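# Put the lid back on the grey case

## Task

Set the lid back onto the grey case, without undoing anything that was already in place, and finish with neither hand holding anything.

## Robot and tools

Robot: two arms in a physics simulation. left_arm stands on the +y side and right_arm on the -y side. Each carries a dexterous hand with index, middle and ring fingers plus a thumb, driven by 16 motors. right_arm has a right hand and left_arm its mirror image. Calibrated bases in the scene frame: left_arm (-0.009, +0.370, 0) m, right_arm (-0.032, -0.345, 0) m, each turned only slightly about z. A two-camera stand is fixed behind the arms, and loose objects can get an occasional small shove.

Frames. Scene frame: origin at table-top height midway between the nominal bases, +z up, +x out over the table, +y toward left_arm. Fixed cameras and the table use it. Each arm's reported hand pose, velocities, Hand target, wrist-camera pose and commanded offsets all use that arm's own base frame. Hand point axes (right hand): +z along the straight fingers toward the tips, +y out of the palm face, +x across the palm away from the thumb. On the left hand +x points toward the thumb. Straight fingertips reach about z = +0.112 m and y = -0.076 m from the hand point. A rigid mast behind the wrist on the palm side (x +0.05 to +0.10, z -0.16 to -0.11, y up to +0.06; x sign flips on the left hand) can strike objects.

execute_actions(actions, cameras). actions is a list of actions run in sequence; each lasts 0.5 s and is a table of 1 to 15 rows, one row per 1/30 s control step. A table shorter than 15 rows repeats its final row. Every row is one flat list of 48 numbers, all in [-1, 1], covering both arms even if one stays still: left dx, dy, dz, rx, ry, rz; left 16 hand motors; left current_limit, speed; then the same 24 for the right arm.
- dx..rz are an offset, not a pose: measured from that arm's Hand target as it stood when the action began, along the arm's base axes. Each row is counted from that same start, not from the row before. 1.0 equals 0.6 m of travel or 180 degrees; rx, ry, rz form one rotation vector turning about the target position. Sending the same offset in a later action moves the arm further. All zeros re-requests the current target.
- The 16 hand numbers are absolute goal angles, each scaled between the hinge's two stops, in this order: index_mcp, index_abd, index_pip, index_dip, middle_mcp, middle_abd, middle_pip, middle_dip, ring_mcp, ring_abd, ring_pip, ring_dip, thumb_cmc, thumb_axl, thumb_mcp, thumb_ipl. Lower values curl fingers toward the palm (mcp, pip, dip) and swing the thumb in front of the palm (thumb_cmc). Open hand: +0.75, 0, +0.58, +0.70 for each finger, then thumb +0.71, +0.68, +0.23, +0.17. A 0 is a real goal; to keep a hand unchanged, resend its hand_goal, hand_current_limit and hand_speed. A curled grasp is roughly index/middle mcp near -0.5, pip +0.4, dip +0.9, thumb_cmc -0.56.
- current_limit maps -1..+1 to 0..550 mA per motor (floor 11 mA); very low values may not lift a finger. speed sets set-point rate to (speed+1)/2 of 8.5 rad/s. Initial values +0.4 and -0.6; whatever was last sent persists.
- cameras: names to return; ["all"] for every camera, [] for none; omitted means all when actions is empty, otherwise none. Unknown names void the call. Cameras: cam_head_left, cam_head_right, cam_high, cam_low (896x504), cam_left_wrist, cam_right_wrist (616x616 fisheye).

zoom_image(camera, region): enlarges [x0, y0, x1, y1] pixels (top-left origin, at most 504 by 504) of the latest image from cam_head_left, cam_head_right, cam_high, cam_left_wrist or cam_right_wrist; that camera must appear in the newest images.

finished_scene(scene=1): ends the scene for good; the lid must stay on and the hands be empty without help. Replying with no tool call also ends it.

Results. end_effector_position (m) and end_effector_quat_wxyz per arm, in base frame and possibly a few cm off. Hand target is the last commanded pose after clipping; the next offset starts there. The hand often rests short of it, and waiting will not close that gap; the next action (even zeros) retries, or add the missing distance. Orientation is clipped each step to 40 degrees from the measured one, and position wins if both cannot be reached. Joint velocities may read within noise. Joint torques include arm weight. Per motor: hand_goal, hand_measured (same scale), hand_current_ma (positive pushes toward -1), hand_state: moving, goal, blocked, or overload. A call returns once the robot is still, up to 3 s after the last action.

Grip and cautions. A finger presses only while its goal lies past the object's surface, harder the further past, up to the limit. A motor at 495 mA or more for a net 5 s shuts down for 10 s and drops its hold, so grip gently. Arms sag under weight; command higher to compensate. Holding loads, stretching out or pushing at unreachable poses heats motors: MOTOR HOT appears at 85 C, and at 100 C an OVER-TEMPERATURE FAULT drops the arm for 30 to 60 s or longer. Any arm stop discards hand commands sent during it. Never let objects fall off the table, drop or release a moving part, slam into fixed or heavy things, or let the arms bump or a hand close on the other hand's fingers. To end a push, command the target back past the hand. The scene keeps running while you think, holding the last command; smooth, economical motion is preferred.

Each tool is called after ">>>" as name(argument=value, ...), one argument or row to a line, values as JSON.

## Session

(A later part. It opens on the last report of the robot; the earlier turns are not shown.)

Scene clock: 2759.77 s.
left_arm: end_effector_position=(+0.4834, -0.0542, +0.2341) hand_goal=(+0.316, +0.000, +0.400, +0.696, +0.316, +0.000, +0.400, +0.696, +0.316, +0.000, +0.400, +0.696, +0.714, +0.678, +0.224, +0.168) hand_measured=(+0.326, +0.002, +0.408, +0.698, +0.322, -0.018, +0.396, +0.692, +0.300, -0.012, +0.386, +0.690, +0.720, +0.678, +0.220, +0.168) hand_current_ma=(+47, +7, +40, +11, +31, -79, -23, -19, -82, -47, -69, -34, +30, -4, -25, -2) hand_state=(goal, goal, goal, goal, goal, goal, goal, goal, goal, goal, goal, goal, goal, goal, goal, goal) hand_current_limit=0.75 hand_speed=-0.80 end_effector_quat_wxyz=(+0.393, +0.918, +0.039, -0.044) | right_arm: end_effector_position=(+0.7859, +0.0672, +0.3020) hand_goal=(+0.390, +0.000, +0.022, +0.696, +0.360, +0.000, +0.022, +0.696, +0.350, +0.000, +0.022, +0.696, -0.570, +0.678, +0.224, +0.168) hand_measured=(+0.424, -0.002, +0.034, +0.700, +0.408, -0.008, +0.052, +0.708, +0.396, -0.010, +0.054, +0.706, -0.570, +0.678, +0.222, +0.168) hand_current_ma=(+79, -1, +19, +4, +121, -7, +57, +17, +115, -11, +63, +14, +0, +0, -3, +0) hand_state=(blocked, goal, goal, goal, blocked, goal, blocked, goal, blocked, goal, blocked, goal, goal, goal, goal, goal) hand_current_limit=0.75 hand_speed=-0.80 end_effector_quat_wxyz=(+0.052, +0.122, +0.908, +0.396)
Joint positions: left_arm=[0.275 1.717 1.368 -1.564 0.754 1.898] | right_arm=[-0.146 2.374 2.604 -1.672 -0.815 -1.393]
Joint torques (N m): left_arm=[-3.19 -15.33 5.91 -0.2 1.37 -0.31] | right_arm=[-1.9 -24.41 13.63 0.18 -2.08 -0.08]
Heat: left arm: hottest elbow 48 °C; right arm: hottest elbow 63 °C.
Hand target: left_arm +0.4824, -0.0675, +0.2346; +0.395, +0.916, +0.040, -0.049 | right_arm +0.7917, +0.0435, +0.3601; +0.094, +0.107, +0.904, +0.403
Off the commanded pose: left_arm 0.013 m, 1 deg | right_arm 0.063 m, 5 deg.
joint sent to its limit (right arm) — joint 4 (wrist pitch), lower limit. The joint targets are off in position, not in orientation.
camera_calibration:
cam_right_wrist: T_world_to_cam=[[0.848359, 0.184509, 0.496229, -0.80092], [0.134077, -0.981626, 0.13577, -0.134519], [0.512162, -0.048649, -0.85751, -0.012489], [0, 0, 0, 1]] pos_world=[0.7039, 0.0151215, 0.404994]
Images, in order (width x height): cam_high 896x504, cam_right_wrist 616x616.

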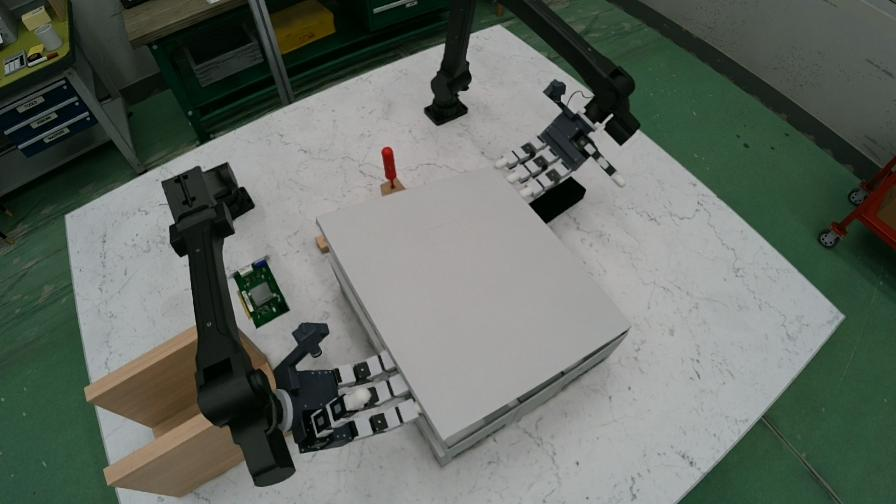

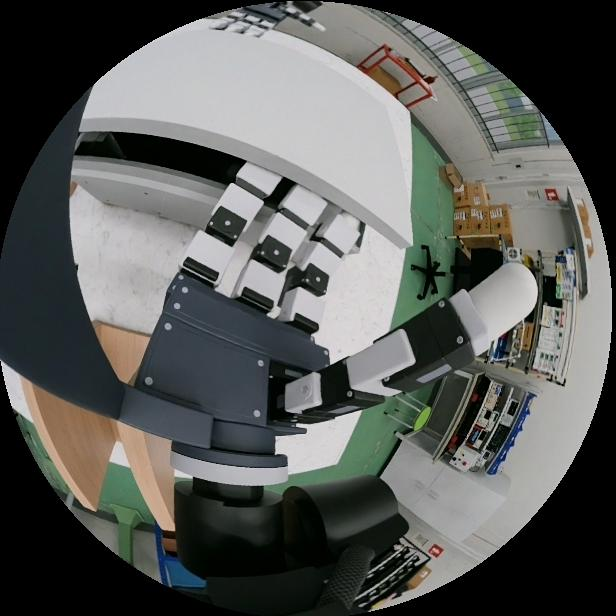

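>>> zoom_image(
  camera="cam_right_wrist",
  region=[180, 130, 400, 310],
)

>>> zoom_image(
  camera="cam_high",
  region=[260, 300, 500, 480],
)

Scaled by 2.291 from the camera's 616x616 image, which has a finer 880x880 frame.

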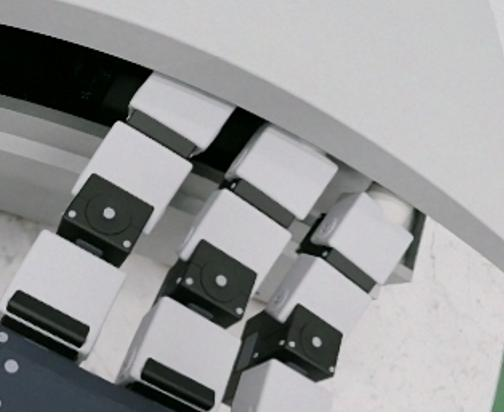

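Scaled by 2.100.

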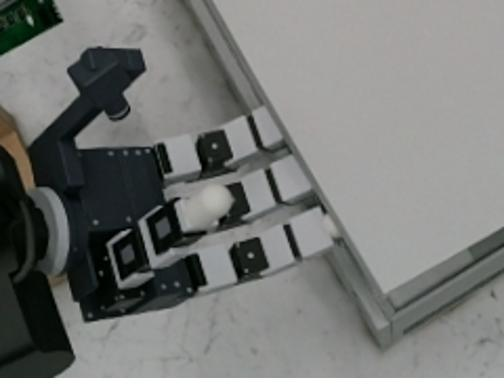

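>>> execute_actions(
  actions=[
    [[0,0,0,0,0,0, 0.315,0,0.4,0.6957, 0.315,0,0.4,0.6957, 0.315,0,0.4,0.6957, 0.714,0.678,0.2247,0.1676, 0.75,-0.8, 0,0,0,0,0,0, 0.38,0,0.14,0.6957, 0.37,0,0.14,0.6957, 0.37,0,0.14,0.6957, -0.571,0.678,0.2247,0.1676, 0.75,-0.8]],
    [[0,0,0,0,0,0, 0.315,0,0.4,0.6957, 0.315,0,0.4,0.6957, 0.315,0,0.4,0.6957, 0.714,0.678,0.2247,0.1676, 0.75,-0.8, 0,0,0,0,0,0, 0.38,0,0.26,0.6957, 0.37,0,0.26,0.6957, 0.37,0,0.26,0.6957, -0.571,0.678,0.2247,0.1676, 0.75,-0.8]],
  ],
  cameras=["cam_right_wrist", "cam_low", "cam_high"],
)

Scene clock: 2793.93 s.
left_arm: end_effector_position=(+0.4835, -0.0542, +0.2340) hand_goal=(+0.316, +0.000, +0.400, +0.696, +0.316, +0.000, +0.400, +0.696, +0.316, +0.000, +0.400, +0.696, +0.714, +0.678, +0.224, +0.168) hand_measured=(+0.326, +0.002, +0.408, +0.698, +0.322, -0.018, +0.394, +0.692, +0.300, -0.012, +0.386, +0.688, +0.720, +0.678, +0.220, +0.168) hand_current_ma=(+47, +7, +40, +11, +31, -79, -30, -24, -86, -47, -69, -36, +30, -4, -25, -2) hand_state=(goal, goal, goal, goal, goal, goal, goal, goal, goal, goal, goal, goal, goal, goal, goal, goal) hand_current_limit=0.75 hand_speed=-0.80 end_effector_quat_wxyz=(+0.393, +0.918, +0.039, -0.044) | right_arm: end_effector_position=(+0.7869, +0.0616, +0.3069) hand_goal=(+0.380, +0.000, +0.260, +0.696, +0.370, +0.000, +0.260, +0.696, +0.370, +0.000, +0.260, +0.696, -0.570, +0.678, +0.224, +0.168) hand_measured=(+0.416, -0.002, +0.264, +0.700, +0.410, -0.008, +0.278, +0.708, +0.414, -0.010, +0.278, +0.706, -0.570, +0.678, +0.222, +0.168) hand_current_ma=(+82, -1, +4, +4, +97, -8, +28, +17, +107, -10, +30, +14, +0, +0, -3, +0) hand_state=(blocked, goal, goal, goal, blocked, goal, goal, goal, blocked, goal, goal, goal, goal, goal, goal, goal) hand_current_limit=0.75 hand_speed=-0.80 end_effector_quat_wxyz=(+0.060, +0.122, +0.908, +0.397)
Joint positions: left_arm=[0.275 1.717 1.368 -1.564 0.754 1.896] | right_arm=[-0.153 2.376 2.617 -1.672 -0.816 -1.396]
Joint torques (N m): left_arm=[-3.14 -15.27 5.9 -0.2 1.37 -0.3] | right_arm=[-1.67 -24.29 13.39 0.21 -2.1 -0.02]
Heat: left arm: hottest elbow 48 °C; right arm: hottest elbow 59 °C.
Hand target: left_arm +0.4824, -0.0675, +0.2346; +0.395, +0.916, +0.039, -0.049 | right_arm +0.7917, +0.0435, +0.3601; +0.094, +0.107, +0.904, +0.403
Off the commanded pose: left_arm 0.013 m, 1 deg | right_arm 0.056 m, 4 deg.
joint sent to its limit (right arm) — joint 4 (wrist pitch), lower limit. The joint targets are off in position, not in orientation.
camera_calibration:
cam_right_wrist: T_world_to_cam=[[0.842539, 0.180262, 0.507577, -0.801837], [0.12686, -0.982238, 0.138256, -0.135878], [0.523484, -0.0520947, -0.850442, -0.0200074], [0, 0, 0, 1]] pos_world=[0.70329, 0.0100336, 0.408765]
Images, in order (width x height): cam_high 896x504, cam_low 896x504, cam_right_wrist 616x616.

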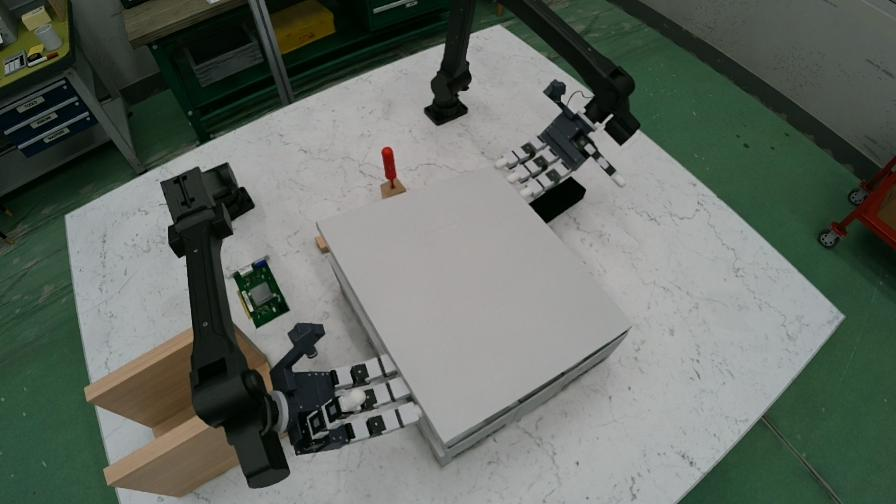

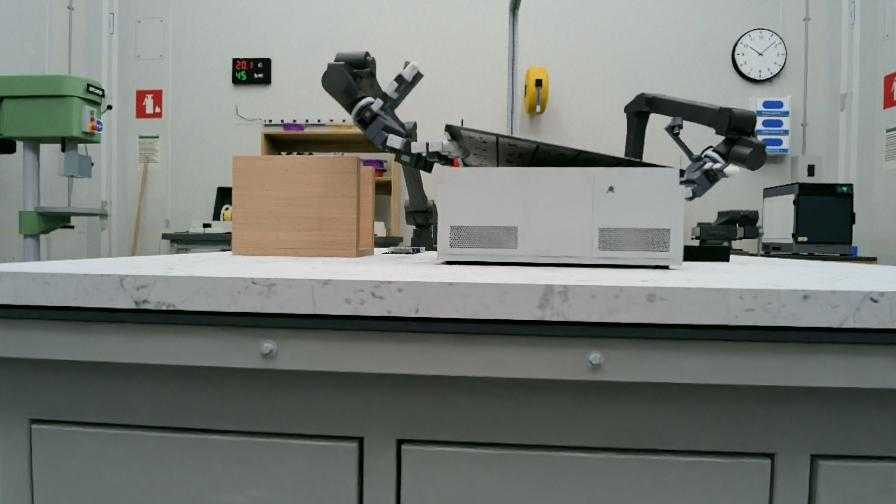

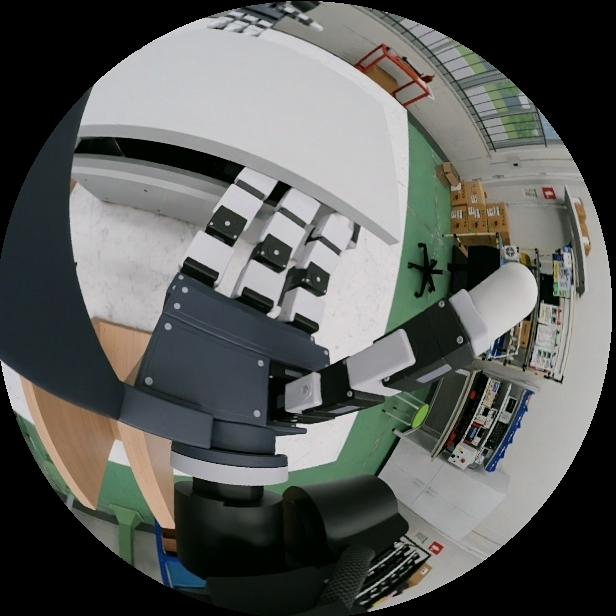

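>>> execute_actions(
  actions=[
    [[0,0,0,0,0,0, 0.315,0,0.4,0.6957, 0.315,0,0.4,0.6957, 0.315,0,0.4,0.6957, 0.714,0.678,0.2247,0.1676, 0.75,-0.8, 0,-0.012,-0.02,0,0,0, 0.38,0,0.38,0.6957, 0.37,0,0.38,0.6957, 0.37,0,0.38,0.6957, -0.571,0.678,0.2247,0.1676, 0.75,-0.8]],
    [[0,0,0,0,0,0, 0.315,0,0.4,0.6957, 0.315,0,0.4,0.6957, 0.315,0,0.4,0.6957, 0.714,0.678,0.2247,0.1676, 0.75,-0.8, -0.005,-0.012,-0.02,0,0,0, 0.38,0,0.38,0.6957, 0.37,0,0.38,0.6957, 0.37,0,0.38,0.6957, -0.571,0.678,0.2247,0.1676, 0.75,-0.8]],
  ],
  cameras=["cam_right_wrist", "cam_low", "cam_high"],
)

Scene clock: 2810.00 s.
left_arm: end_effector_position=(+0.4840, -0.0545, +0.2345) hand_goal=(+0.316, +0.000, +0.400, +0.696, +0.316, +0.000, +0.400, +0.696, +0.316, +0.000, +0.400, +0.696, +0.714, +0.678, +0.224, +0.168) hand_measured=(+0.326, +0.002, +0.408, +0.698, +0.322, -0.018, +0.394, +0.690, +0.300, -0.010, +0.386, +0.688, +0.720, +0.678, +0.220, +0.168) hand_current_ma=(+47, +7, +40, +11, +30, -79, -31, -24, -86, -43, -69, -36, +30, -4, -25, -2) hand_state=(goal, goal, goal, goal, goal, goal, goal, goal, goal, goal, goal, goal, goal, goal, goal, goal) hand_current_limit=0.75 hand_speed=-0.80 end_effector_quat_wxyz=(+0.395, +0.917, +0.041, -0.044) | right_arm: end_effector_position=(+0.7874, +0.0534, +0.2961) hand_goal=(+0.380, +0.000, +0.380, +0.696, +0.370, +0.000, +0.380, +0.696, +0.370, +0.000, +0.380, +0.696, -0.570, +0.678, +0.224, +0.168) hand_measured=(+0.406, -0.004, +0.390, +0.700, +0.410, -0.008, +0.398, +0.708, +0.420, -0.004, +0.402, +0.706, -0.570, +0.678, +0.222, +0.168) hand_current_ma=(+54, -3, +14, +4, +97, -8, +28, +17, +132, -3, +40, +14, +0, +0, -3, +0) hand_state=(blocked, goal, goal, goal, blocked, goal, goal, goal, blocked, goal, blocked, goal, goal, goal, goal, goal) hand_current_limit=0.75 hand_speed=-0.80 end_effector_quat_wxyz=(+0.063, +0.112, +0.909, +0.396)
Joint positions: left_arm=[0.274 1.717 1.368 -1.564 0.757 1.893] | right_arm=[-0.165 2.393 2.619 -1.672 -0.819 -1.435]
Joint torques (N m): left_arm=[-3.19 -15.27 5.89 -0.17 1.24 -0.26] | right_arm=[-2.49 -24.06 11.18 0.27 -2.07 -0.14]
Heat: left arm: hottest elbow 48 °C; right arm: hottest elbow 61 °C.
Hand target: left_arm +0.4824, -0.0676, +0.2347; +0.395, +0.916, +0.039, -0.049 | right_arm +0.7887, +0.0291, +0.3362; +0.094, +0.107, +0.904, +0.403
Off the commanded pose: left_arm 0.013 m, 1 deg | right_arm 0.047 m, 4 deg.
joint sent to its limit (right arm) — joint 4 (wrist pitch), lower limit. The joint targets still meet the commanded pose.
camera_calibration:
cam_right_wrist: T_world_to_cam=[[0.83284, 0.19478, 0.518111, -0.791462], [0.140137, -0.979742, 0.143064, -0.154442], [0.535481, -0.0465425, -0.843264, -0.0417719], [0, 0, 0, 1]] pos_world=[0.703172, 0.00090354, 0.396935]
Images, in order (width x height): cam_high 896x504, cam_low 896x504, cam_right_wrist 616x616.

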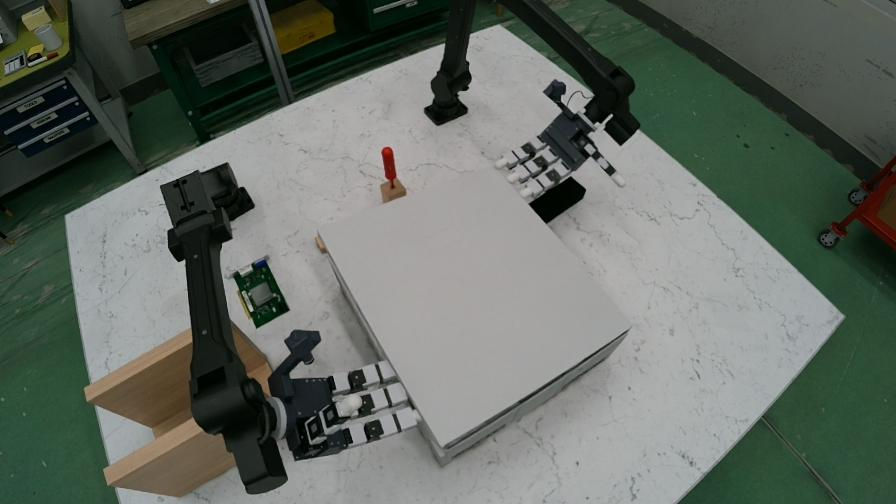

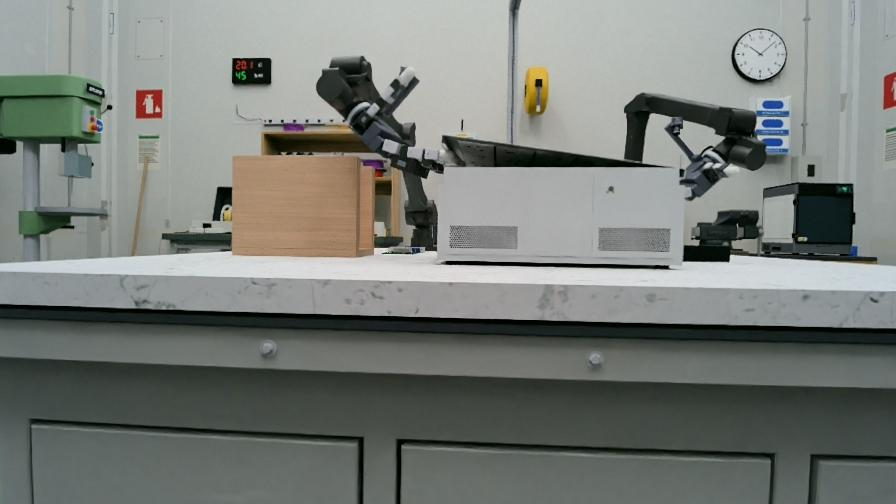

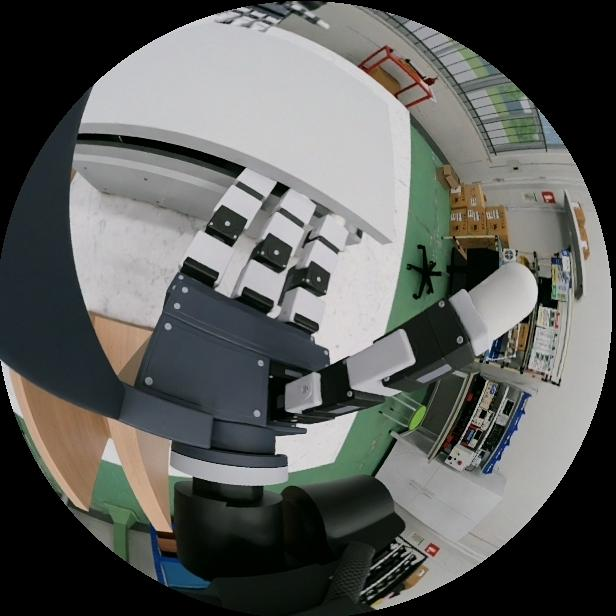

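>>> zoom_image(
  camera="cam_right_wrist",
  region=[180, 130, 420, 300],
)

>>> zoom_image(
  camera="cam_low",
  region=[370, 110, 540, 210],
)

>>> zoom_image(
  camera="cam_high",
  region=[320, 330, 480, 480],
)

Scaled by 2.100 from the camera's 616x616 image, which has a finer 880x880 frame.

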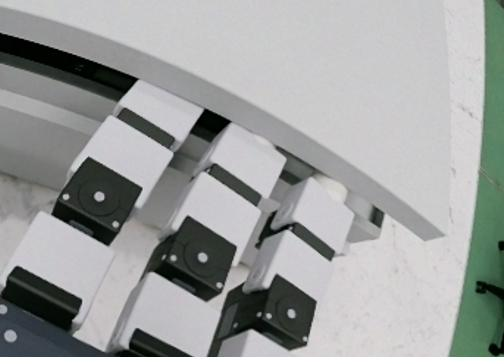

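Scaled by 2.965.

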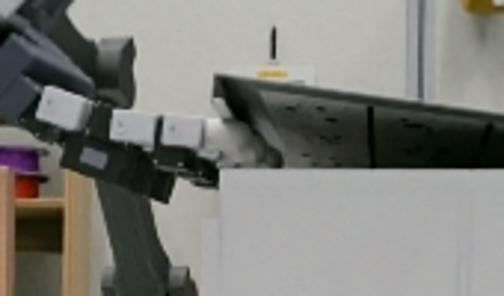

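Scaled by 3.150.

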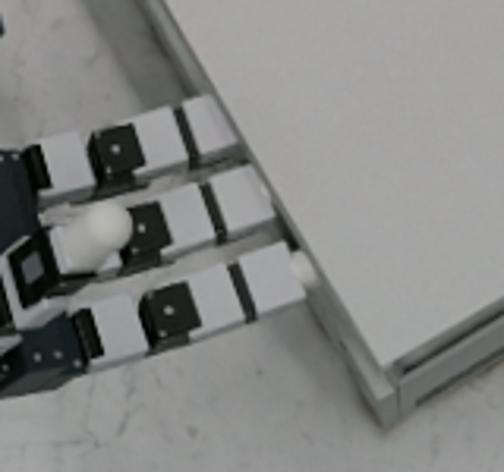

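>>> execute_actions(
  actions=[
    [[0,0,0,0,0,0, 0.315,0,0.4,0.6957, 0.315,0,0.4,0.6957, 0.315,0,0.4,0.6957, 0.714,0.678,0.2247,0.1676, 0.75,-0.8, 0,0,0,0,0,0, 0.36,0,0.38,0.6957, 0.49,0,0.16,0.6957, 0.55,0,0.05,0.6957, -0.571,0.678,0.2247,0.1676, 0.75,-0.8]],
    [[0,0,0,0,0,0, 0.315,0,0.4,0.6957, 0.315,0,0.4,0.6957, 0.315,0,0.4,0.6957, 0.714,0.678,0.2247,0.1676, 0.75,-0.8, 0,0,0,0,0,0, 0.36,0,0.38,0.6957, 0.60,0,-0.06,0.6957, 0.74,0,-0.29,0.6957, -0.571,0.678,0.2247,0.1676, 0.75,-0.8]],
  ],
  cameras=["cam_right_wrist", "cam_low", "cam_high"],
)

Scene clock: 2869.73 s.
left_arm: end_effector_position=(+0.4841, -0.0547, +0.2347) hand_goal=(+0.316, +0.000, +0.400, +0.696, +0.316, +0.000, +0.400, +0.696, +0.316, +0.000, +0.400, +0.696, +0.714, +0.678, +0.224, +0.168) hand_measured=(+0.326, +0.002, +0.408, +0.698, +0.322, -0.018, +0.394, +0.690, +0.300, -0.008, +0.386, +0.688, +0.720, +0.678, +0.220, +0.168) hand_current_ma=(+47, +7, +40, +11, +29, -74, -31, -24, -86, -36, -69, -36, +30, -4, -25, -2) hand_state=(goal, goal, goal, goal, goal, goal, goal, goal, goal, goal, goal, goal, goal, goal, goal, goal) hand_current_limit=0.75 hand_speed=-0.80 end_effector_quat_wxyz=(+0.395, +0.917, +0.041, -0.044) | right_arm: end_effector_position=(+0.7876, +0.0516, +0.2953) hand_goal=(+0.360, +0.000, +0.380, +0.696, +0.600, +0.000, -0.060, +0.696, +0.740, +0.000, -0.290, +0.696, -0.570, +0.678, +0.224, +0.168) hand_measured=(+0.408, -0.014, +0.400, +0.706, +0.640, -0.006, -0.012, +0.710, +0.776, -0.004, -0.228, +0.708, -0.570, +0.678, +0.222, +0.168) hand_current_ma=(+122, -16, +36, +12, +99, -5, +117, +23, +83, -2, +165, +17, +0, +0, -3, +0) hand_state=(blocked, goal, blocked, goal, blocked, goal, blocked, goal, blocked, goal, blocked, goal, goal, goal, goal, goal) hand_current_limit=0.75 hand_speed=-0.80 end_effector_quat_wxyz=(+0.063, +0.113, +0.909, +0.396)
Joint positions: left_arm=[0.274 1.717 1.368 -1.564 0.758 1.893] | right_arm=[-0.167 2.394 2.619 -1.672 -0.819 -1.436]
Joint torques (N m): left_arm=[-3.14 -15.38 5.9 -0.17 1.21 -0.26] | right_arm=[-1.96 -23.88 11.22 0.21 -2.01 -0.11]
Heat: left arm: hottest elbow 47 °C; right arm: hottest elbow 60 °C.
Hand target: left_arm +0.4824, -0.0676, +0.2347; +0.395, +0.916, +0.039, -0.049 | right_arm +0.7887, +0.0291, +0.3361; +0.094, +0.107, +0.904, +0.403
Off the commanded pose: left_arm 0.013 m, 1 deg | right_arm 0.047 m, 4 deg.
joint sent to its limit (right arm) — joint 4 (wrist pitch), lower limit. The joint targets still meet the commanded pose.
camera_calibration:
cam_right_wrist: T_world_to_cam=[[0.833434, 0.193137, 0.51777, -0.791241], [0.138557, -0.980043, 0.142543, -0.154617], [0.534967, -0.0470592, -0.843561, -0.0420642], [0, 0, 0, 1]] pos_world=[0.703374, -0.000693254, 0.396237]
Images, in order (width x height): cam_high 896x504, cam_low 896x504, cam_right_wrist 616x616.

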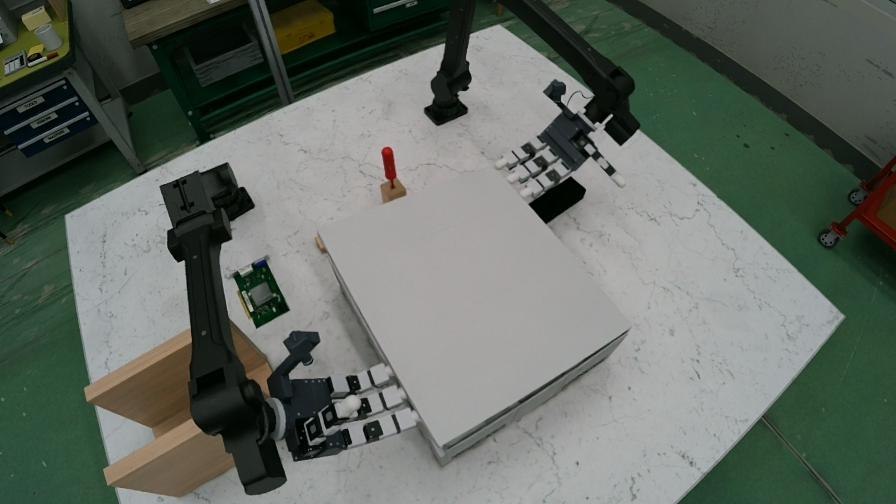

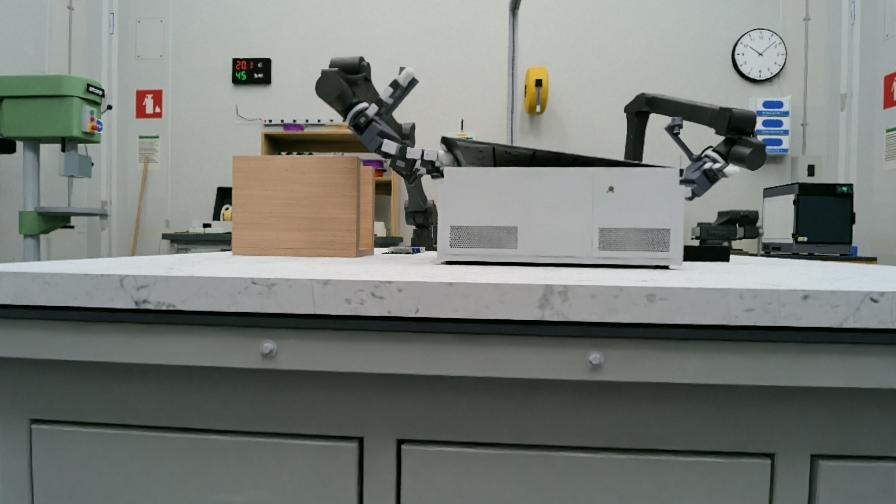

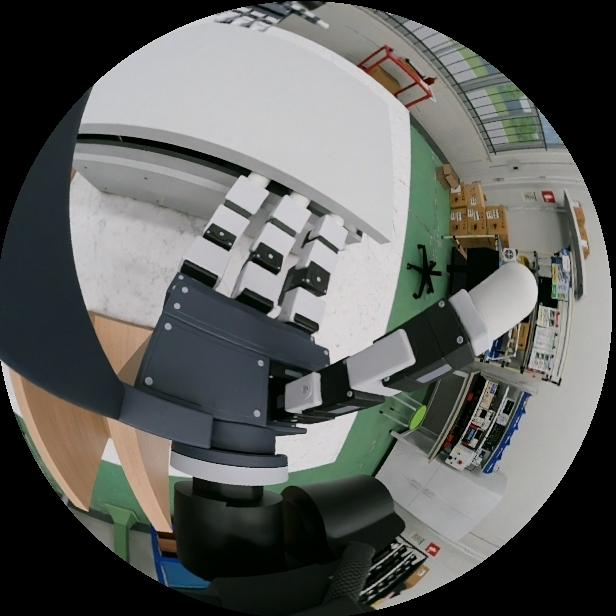

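>>> zoom_image(
  camera="cam_right_wrist",
  region=[180, 130, 420, 300],
)

>>> zoom_image(
  camera="cam_low",
  region=[370, 110, 540, 210],
)

>>> zoom_image(
  camera="cam_high",
  region=[320, 330, 480, 480],
)

Scaled by 2.100 from the camera's 616x616 image, which has a finer 880x880 frame.

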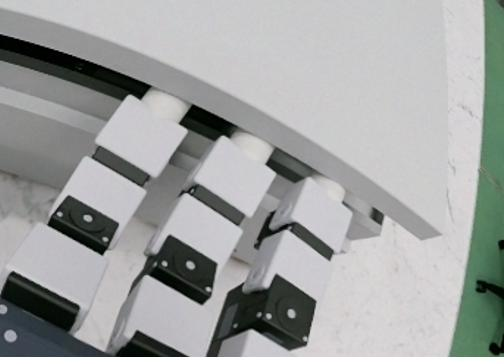

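Scaled by 2.965.

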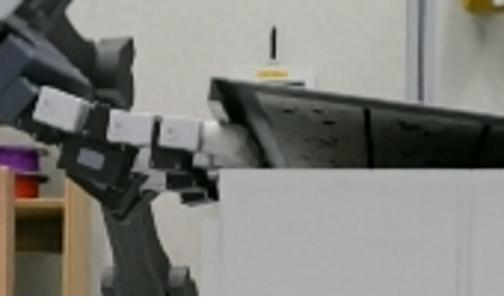

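Scaled by 3.150.

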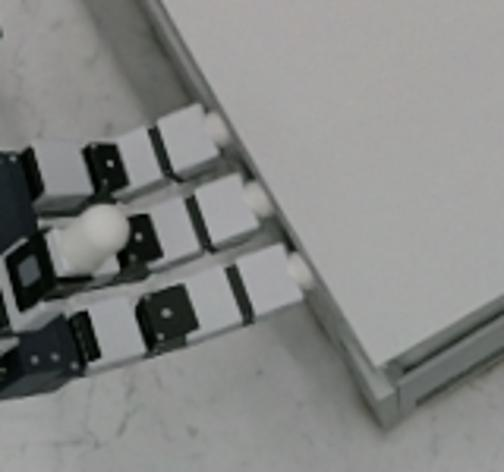

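>>> execute_actions(
  actions=[
    [[0,0,0,0,0,0, 0.315,0,0.4,0.6957, 0.315,0,0.4,0.6957, 0.315,0,0.4,0.6957, 0.714,0.678,0.2247,0.1676, 0.75,-0.8, 0,0.01,-0.02,0,0,0, 0.36,0,0.38,0.6957, 0.60,0,-0.06,0.6957, 0.74,0,-0.29,0.6957, -0.571,0.678,0.2247,0.1676, 0.75,-0.8]],
    [[0,0,0,0,0,0, 0.315,0,0.4,0.6957, 0.315,0,0.4,0.6957, 0.315,0,0.4,0.6957, 0.714,0.678,0.2247,0.1676, 0.75,-0.8, 0,0,-0.02,0,0,0, 0.36,0,0.38,0.6957, 0.60,0,-0.06,0.6957, 0.74,0,-0.29,0.6957, -0.571,0.678,0.2247,0.1676, 0.75,-0.8]],
  ],
  cameras=["cam_right_wrist", "cam_low", "cam_high"],
)

Scene clock: 2894.73 s.
left_arm: end_effector_position=(+0.4841, -0.0549, +0.2348) hand_goal=(+0.316, +0.000, +0.400, +0.696, +0.316, +0.000, +0.400, +0.696, +0.316, +0.000, +0.400, +0.696, +0.714, +0.678, +0.224, +0.168) hand_measured=(+0.326, +0.002, +0.408, +0.698, +0.322, -0.018, +0.394, +0.690, +0.300, -0.008, +0.386, +0.688, +0.720, +0.678, +0.220, +0.168) hand_current_ma=(+47, +7, +40, +11, +27, -73, -31, -24, -86, -35, -69, -36, +30, -4, -25, -2) hand_state=(goal, goal, goal, goal, goal, goal, goal, goal, goal, goal, goal, goal, goal, goal, goal, goal) hand_current_limit=0.75 hand_speed=-0.80 end_effector_quat_wxyz=(+0.395, +0.917, +0.041, -0.044) | right_arm: end_effector_position=(+0.7897, +0.0514, +0.2800) hand_goal=(+0.360, +0.000, +0.380, +0.696, +0.600, +0.000, -0.060, +0.696, +0.740, +0.000, -0.290, +0.696, -0.570, +0.678, +0.224, +0.168) hand_measured=(+0.406, -0.010, +0.400, +0.704, +0.640, -0.006, -0.016, +0.710, +0.778, -0.002, -0.234, +0.708, -0.570, +0.678, +0.222, +0.168) hand_current_ma=(+116, -11, +34, +11, +99, -5, +101, +23, +87, -2, +143, +17, +0, +0, -3, +0) hand_state=(blocked, goal, goal, goal, blocked, goal, blocked, goal, blocked, goal, blocked, goal, goal, goal, goal, goal) hand_current_limit=0.75 hand_speed=-0.80 end_effector_quat_wxyz=(+0.061, +0.112, +0.909, +0.396)
Joint positions: left_arm=[0.273 1.717 1.368 -1.564 0.759 1.893] | right_arm=[-0.167 2.397 2.584 -1.642 -0.819 -1.442]
Joint torques (N m): left_arm=[-3.08 -15.33 5.9 -0.18 1.16 -0.26] | right_arm=[-1.26 -25.29 8.08 1.14 -1.93 -0.15]
Heat: left arm: hottest elbow 47 °C; right arm: hottest elbow 59 °C.
Hand target: left_arm +0.4824, -0.0675, +0.2347; +0.395, +0.916, +0.039, -0.049 | right_arm +0.7887, +0.0351, +0.3122; +0.094, +0.107, +0.904, +0.403
Off the commanded pose: left_arm 0.013 m, 1 deg | right_arm 0.036 m, 4 deg.
camera_calibration:
cam_right_wrist: T_world_to_cam=[[0.834332, 0.196664, 0.514989, -0.785097], [0.142947, -0.979427, 0.142436, -0.156495], [0.532407, -0.0452224, -0.84528, -0.0536669], [0, 0, 0, 1]] pos_world=[0.705975, -0.00130147, 0.381244]
Images, in order (width x height): cam_high 896x504, cam_low 896x504, cam_right_wrist 616x616.

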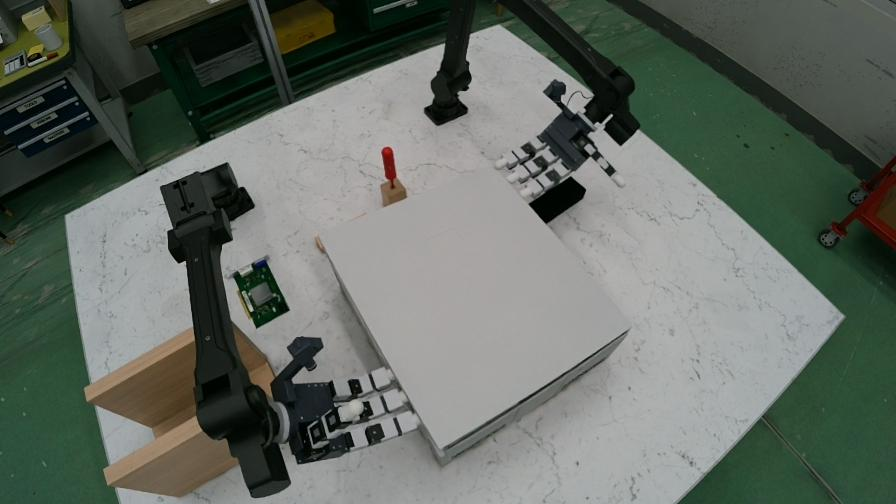

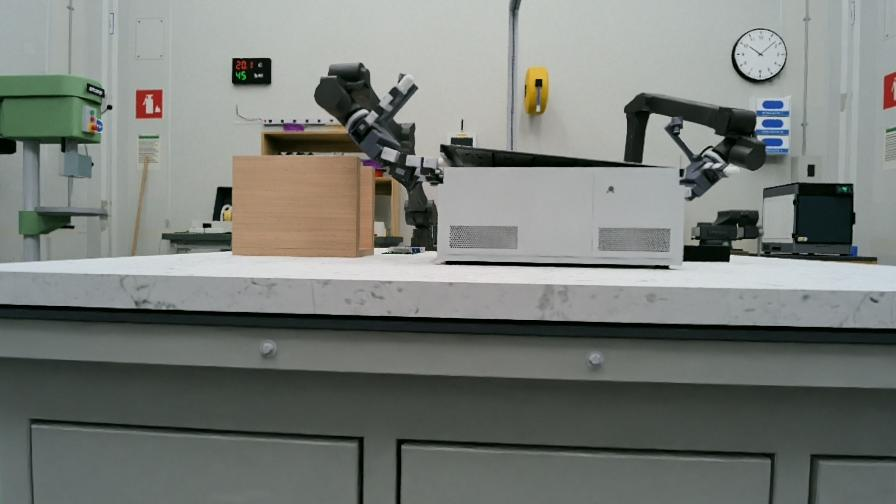

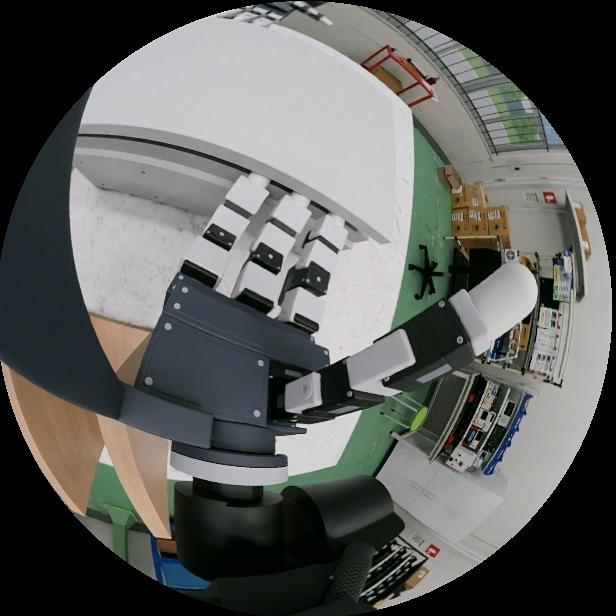

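>>> zoom_image(
  camera="cam_right_wrist",
  region=[180, 130, 420, 300],
)

>>> zoom_image(
  camera="cam_low",
  region=[370, 110, 540, 210],
)

Scaled by 2.100 from the camera's 616x616 image, which has a finer 880x880 frame.

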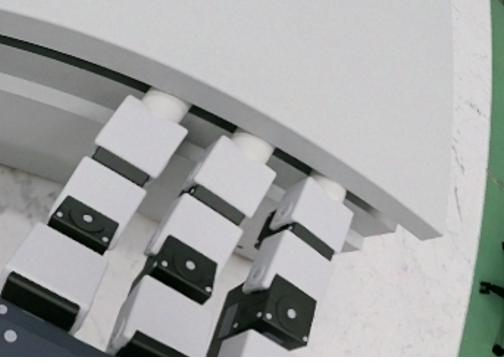

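Scaled by 2.965.

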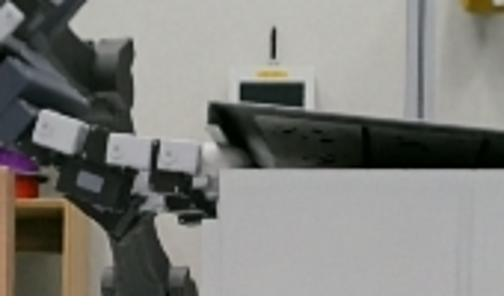

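>>> execute_actions(
  actions=[
    [[0,0,0,0,0,0, 0.315,0,0.4,0.6957, 0.315,0,0.4,0.6957, 0.315,0,0.4,0.6957, 0.714,0.678,0.2247,0.1676, 0.75,-0.8, 0,0,-0.02,0,0,0, 0.36,0,0.38,0.6957, 0.60,0,-0.06,0.6957, 0.74,0,-0.29,0.6957, -0.571,0.678,0.2247,0.1676, 0.75,-0.8]],
    [[0,0,0,0,0,0, 0.315,0,0.4,0.6957, 0.315,0,0.4,0.6957, 0.315,0,0.4,0.6957, 0.714,0.678,0.2247,0.1676, 0.75,-0.8, 0,0,-0.02,0,0,0, 0.36,0,0.38,0.6957, 0.60,0,-0.06,0.6957, 0.74,0,-0.29,0.6957, -0.571,0.678,0.2247,0.1676, 0.75,-0.8]],
  ],
  cameras=["cam_right_wrist", "cam_low", "cam_high"],
)

Scene clock: 2910.60 s.
left_arm: end_effector_position=(+0.4842, -0.0551, +0.2349) hand_goal=(+0.316, +0.000, +0.400, +0.696, +0.316, +0.000, +0.400, +0.696, +0.316, +0.000, +0.400, +0.696, +0.714, +0.678, +0.224, +0.168) hand_measured=(+0.326, +0.002, +0.408, +0.698, +0.320, -0.018, +0.394, +0.690, +0.300, -0.008, +0.386, +0.688, +0.720, +0.678, +0.220, +0.168) hand_current_ma=(+47, +7, +40, +11, +25, -73, -31, -24, -86, -35, -69, -36, +30, -4, -25, -2) hand_state=(goal, goal, goal, goal, goal, goal, goal, goal, goal, goal, goal, goal, goal, goal, goal, goal) hand_current_limit=0.75 hand_speed=-0.80 end_effector_quat_wxyz=(+0.396, +0.916, +0.041, -0.044) | right_arm: end_effector_position=(+0.7896, +0.0488, +0.2644) hand_goal=(+0.360, +0.000, +0.380, +0.696, +0.600, +0.000, -0.060, +0.696, +0.740, +0.000, -0.290, +0.696, -0.570, +0.678, +0.224, +0.168) hand_measured=(+0.372, -0.016, +0.382, +0.698, +0.616, -0.004, -0.052, +0.700, +0.754, -0.002, -0.282, +0.700, -0.570, +0.678, +0.222, +0.168) hand_current_ma=(+17, -21, +1, +1, +30, -4, +10, +5, +24, -2, +11, +5, +0, +0, -3, +0) hand_state=(goal, goal, goal, goal, goal, goal, goal, goal, goal, goal, goal, goal, goal, goal, goal, goal) hand_current_limit=0.75 hand_speed=-0.80 end_effector_quat_wxyz=(+0.067, +0.108, +0.906, +0.404)
Joint positions: left_arm=[0.273 1.717 1.368 -1.564 0.759 1.892] | right_arm=[-0.172 2.374 2.49 -1.561 -0.837 -1.449]
Joint torques (N m): left_arm=[-3.02 -15.27 5.89 -0.16 1.16 -0.25] | right_arm=[-1.2 -25.52 7.16 1.4 -1.14 -0.06]
Heat: left arm: hottest elbow 47 °C; right arm: hottest elbow 56 °C.
Hand target: left_arm +0.4824, -0.0676, +0.2347; +0.395, +0.916, +0.039, -0.049 | right_arm +0.7888, +0.0351, +0.2879; +0.094, +0.107, +0.904, +0.403
Off the commanded pose: left_arm 0.013 m, 1 deg | right_arm 0.027 m, 3 deg.
camera_calibration:
cam_right_wrist: T_world_to_cam=[[0.824886, 0.190442, 0.532255, -0.773311], [0.142435, -0.981187, 0.130327, -0.153087], [0.547061, -0.0316937, -0.836492, -0.0814564], [0, 0, 0, 1]] pos_world=[0.70426, -0.00551782, 0.363412]
Images, in order (width x height): cam_high 896x504, cam_low 896x504, cam_right_wrist 616x616.

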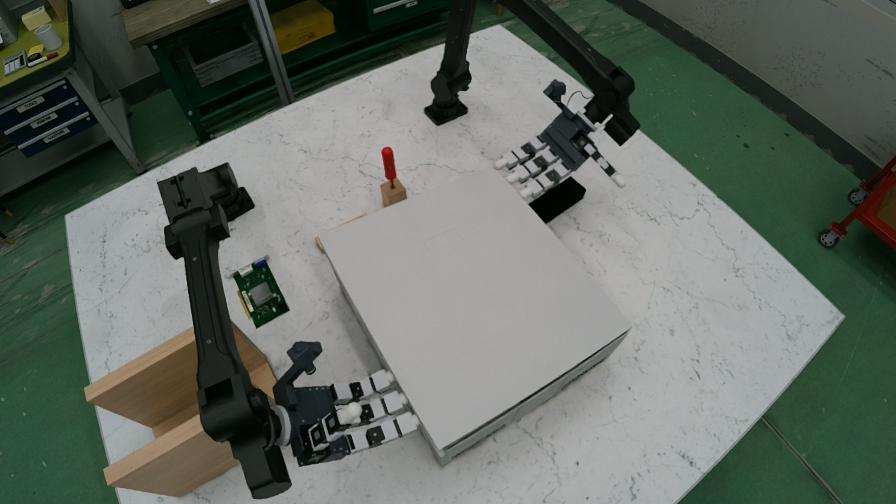

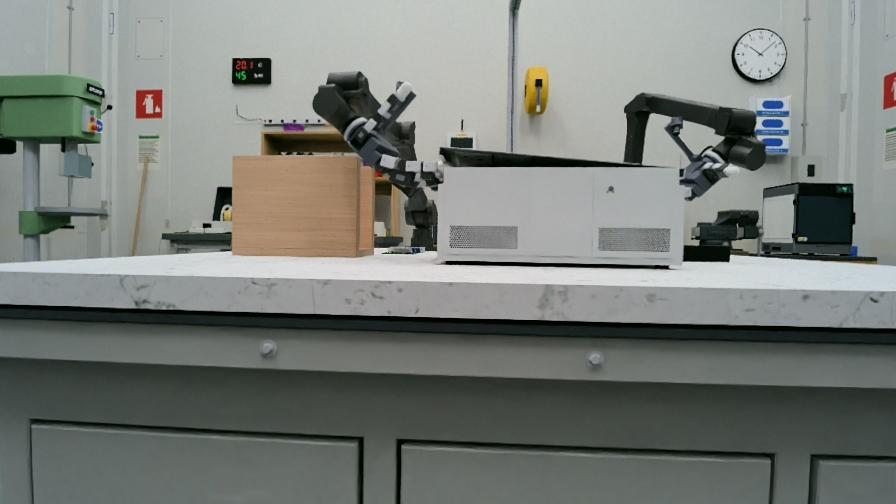

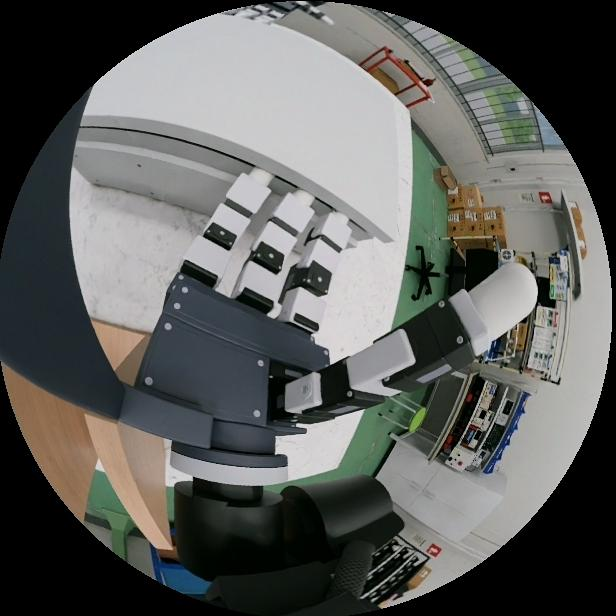

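>>> zoom_image(
  camera="cam_right_wrist",
  region=[70, 90, 420, 270],
)

>>> zoom_image(
  camera="cam_low",
  region=[370, 110, 540, 210],
)

>>> zoom_image(
  camera="cam_high",
  region=[320, 330, 480, 480],
)

>>> zoom_image(
  camera="cam_high",
  region=[290, 190, 450, 360],
)

Scaled by 1.440 from the camera's 616x616 image, which has a finer 880x880 frame.

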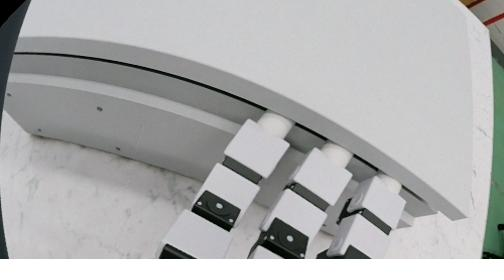

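Scaled by 2.965.

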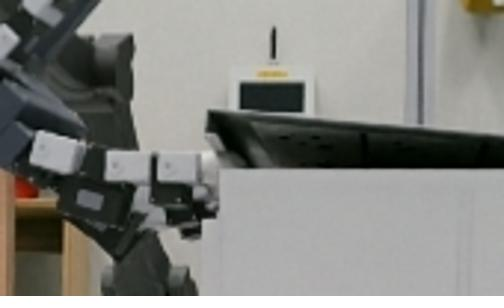

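Scaled by 3.150.

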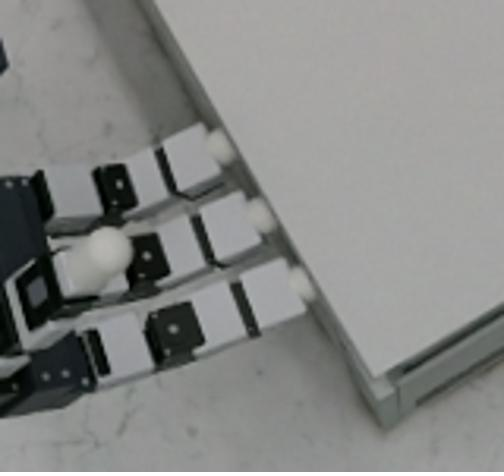

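Scaled by 2.965.

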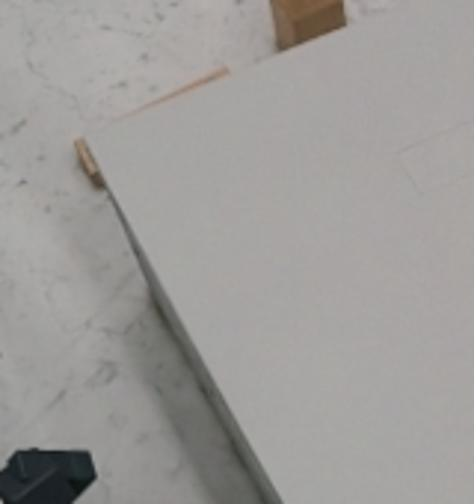

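>>> execute_actions(
  actions=[],
  cameras=["cam_head_left", "cam_head_right"],
)

>>> zoom_image(
  camera="cam_head_left",
  region=[370, 190, 570, 290],
)

>>> zoom_image(
  camera="cam_head_right",
  region=[380, 190, 580, 290],
)

Scene clock: 2922.37 s.
left_arm: end_effector_position=(+0.4842, -0.0551, +0.2349) hand_goal=(+0.316, +0.000, +0.400, +0.696, +0.316, +0.000, +0.400, +0.696, +0.316, +0.000, +0.400, +0.696, +0.714, +0.678, +0.224, +0.168) hand_measured=(+0.326, +0.002, +0.408, +0.698, +0.320, -0.018, +0.394, +0.690, +0.300, -0.008, +0.386, +0.688, +0.720, +0.678, +0.220, +0.168) hand_current_ma=(+47, +7, +40, +11, +25, -73, -31, -24, -86, -35, -69, -36, +30, -4, -25, -2) hand_state=(goal, goal, goal, goal, goal, goal, goal, goal, goal, goal, goal, goal, goal, goal, goal, goal) hand_current_limit=0.75 hand_speed=-0.80 end_effector_quat_wxyz=(+0.396, +0.916, +0.041, -0.044) | right_arm: end_effector_position=(+0.7895, +0.0488, +0.2645) hand_goal=(+0.360, +0.000, +0.380, +0.696, +0.600, +0.000, -0.060, +0.696, +0.740, +0.000, -0.290, +0.696, -0.570, +0.678, +0.224, +0.168) hand_measured=(+0.372, -0.016, +0.382, +0.698, +0.616, -0.004, -0.052, +0.700, +0.754, -0.002, -0.282, +0.700, -0.570, +0.678, +0.222, +0.168) hand_current_ma=(+17, -22, +1, +1, +30, -4, +10, +5, +24, -2, +11, +5, +0, +0, -3, +0) hand_state=(goal, goal, goal, goal, goal, goal, goal, goal, goal, goal, goal, goal, goal, goal, goal, goal) hand_current_limit=0.75 hand_speed=-0.80 end_effector_quat_wxyz=(+0.067, +0.108, +0.906, +0.404)
Joint positions: left_arm=[0.273 1.717 1.368 -1.564 0.759 1.892] | right_arm=[-0.172 2.373 2.489 -1.561 -0.837 -1.449]
Joint velocities: within noise
Joint torques (N m): left_arm=[-3.14 -15.38 5.91 -0.17 1.16 -0.26] | right_arm=[-1.08 -25.58 7.1 1.24 -1.16 -0.08]
Heat: left arm: hottest elbow 47 °C; right arm: hottest elbow 55 °C.
Hand target: left_arm +0.4824, -0.0676, +0.2347; +0.395, +0.916, +0.039, -0.049 | right_arm +0.7887, +0.0351, +0.2881; +0.094, +0.107, +0.904, +0.403
Off the commanded pose: left_arm 0.013 m, 1 deg | right_arm 0.027 m, 3 deg.
Images, in order (width x height): cam_head_left 896x504, cam_head_right 896x504.

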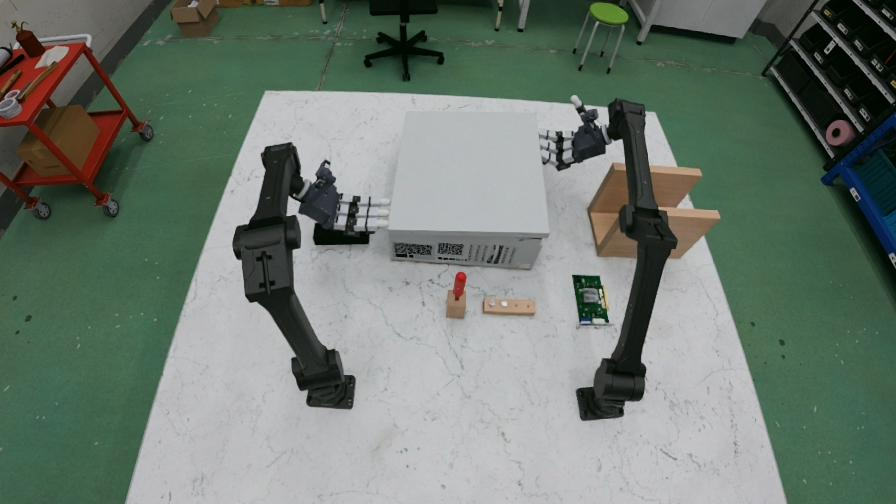

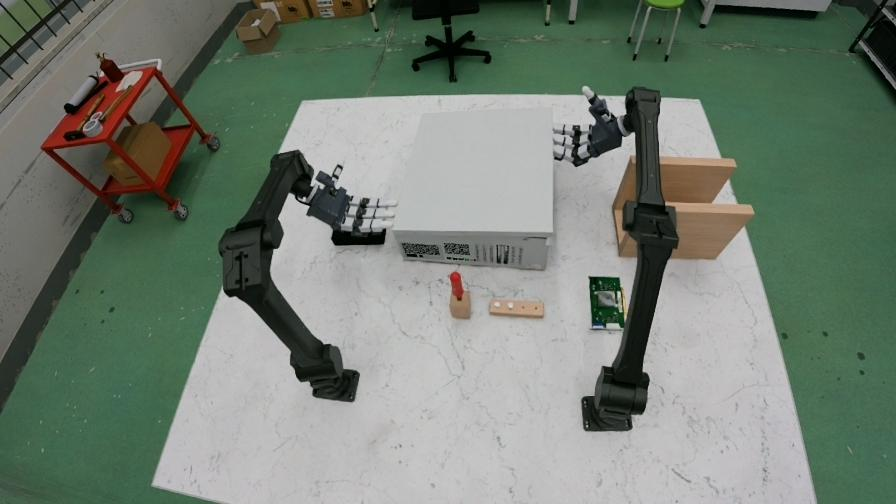

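Scaled by 2.520.

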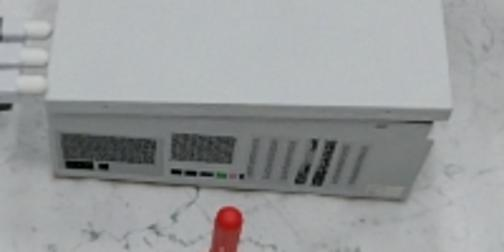

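Scaled by 2.520.

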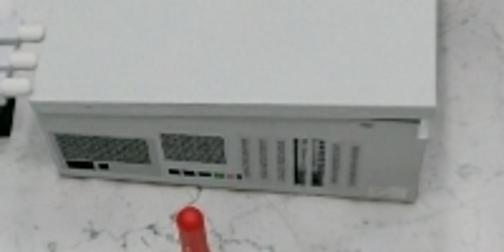

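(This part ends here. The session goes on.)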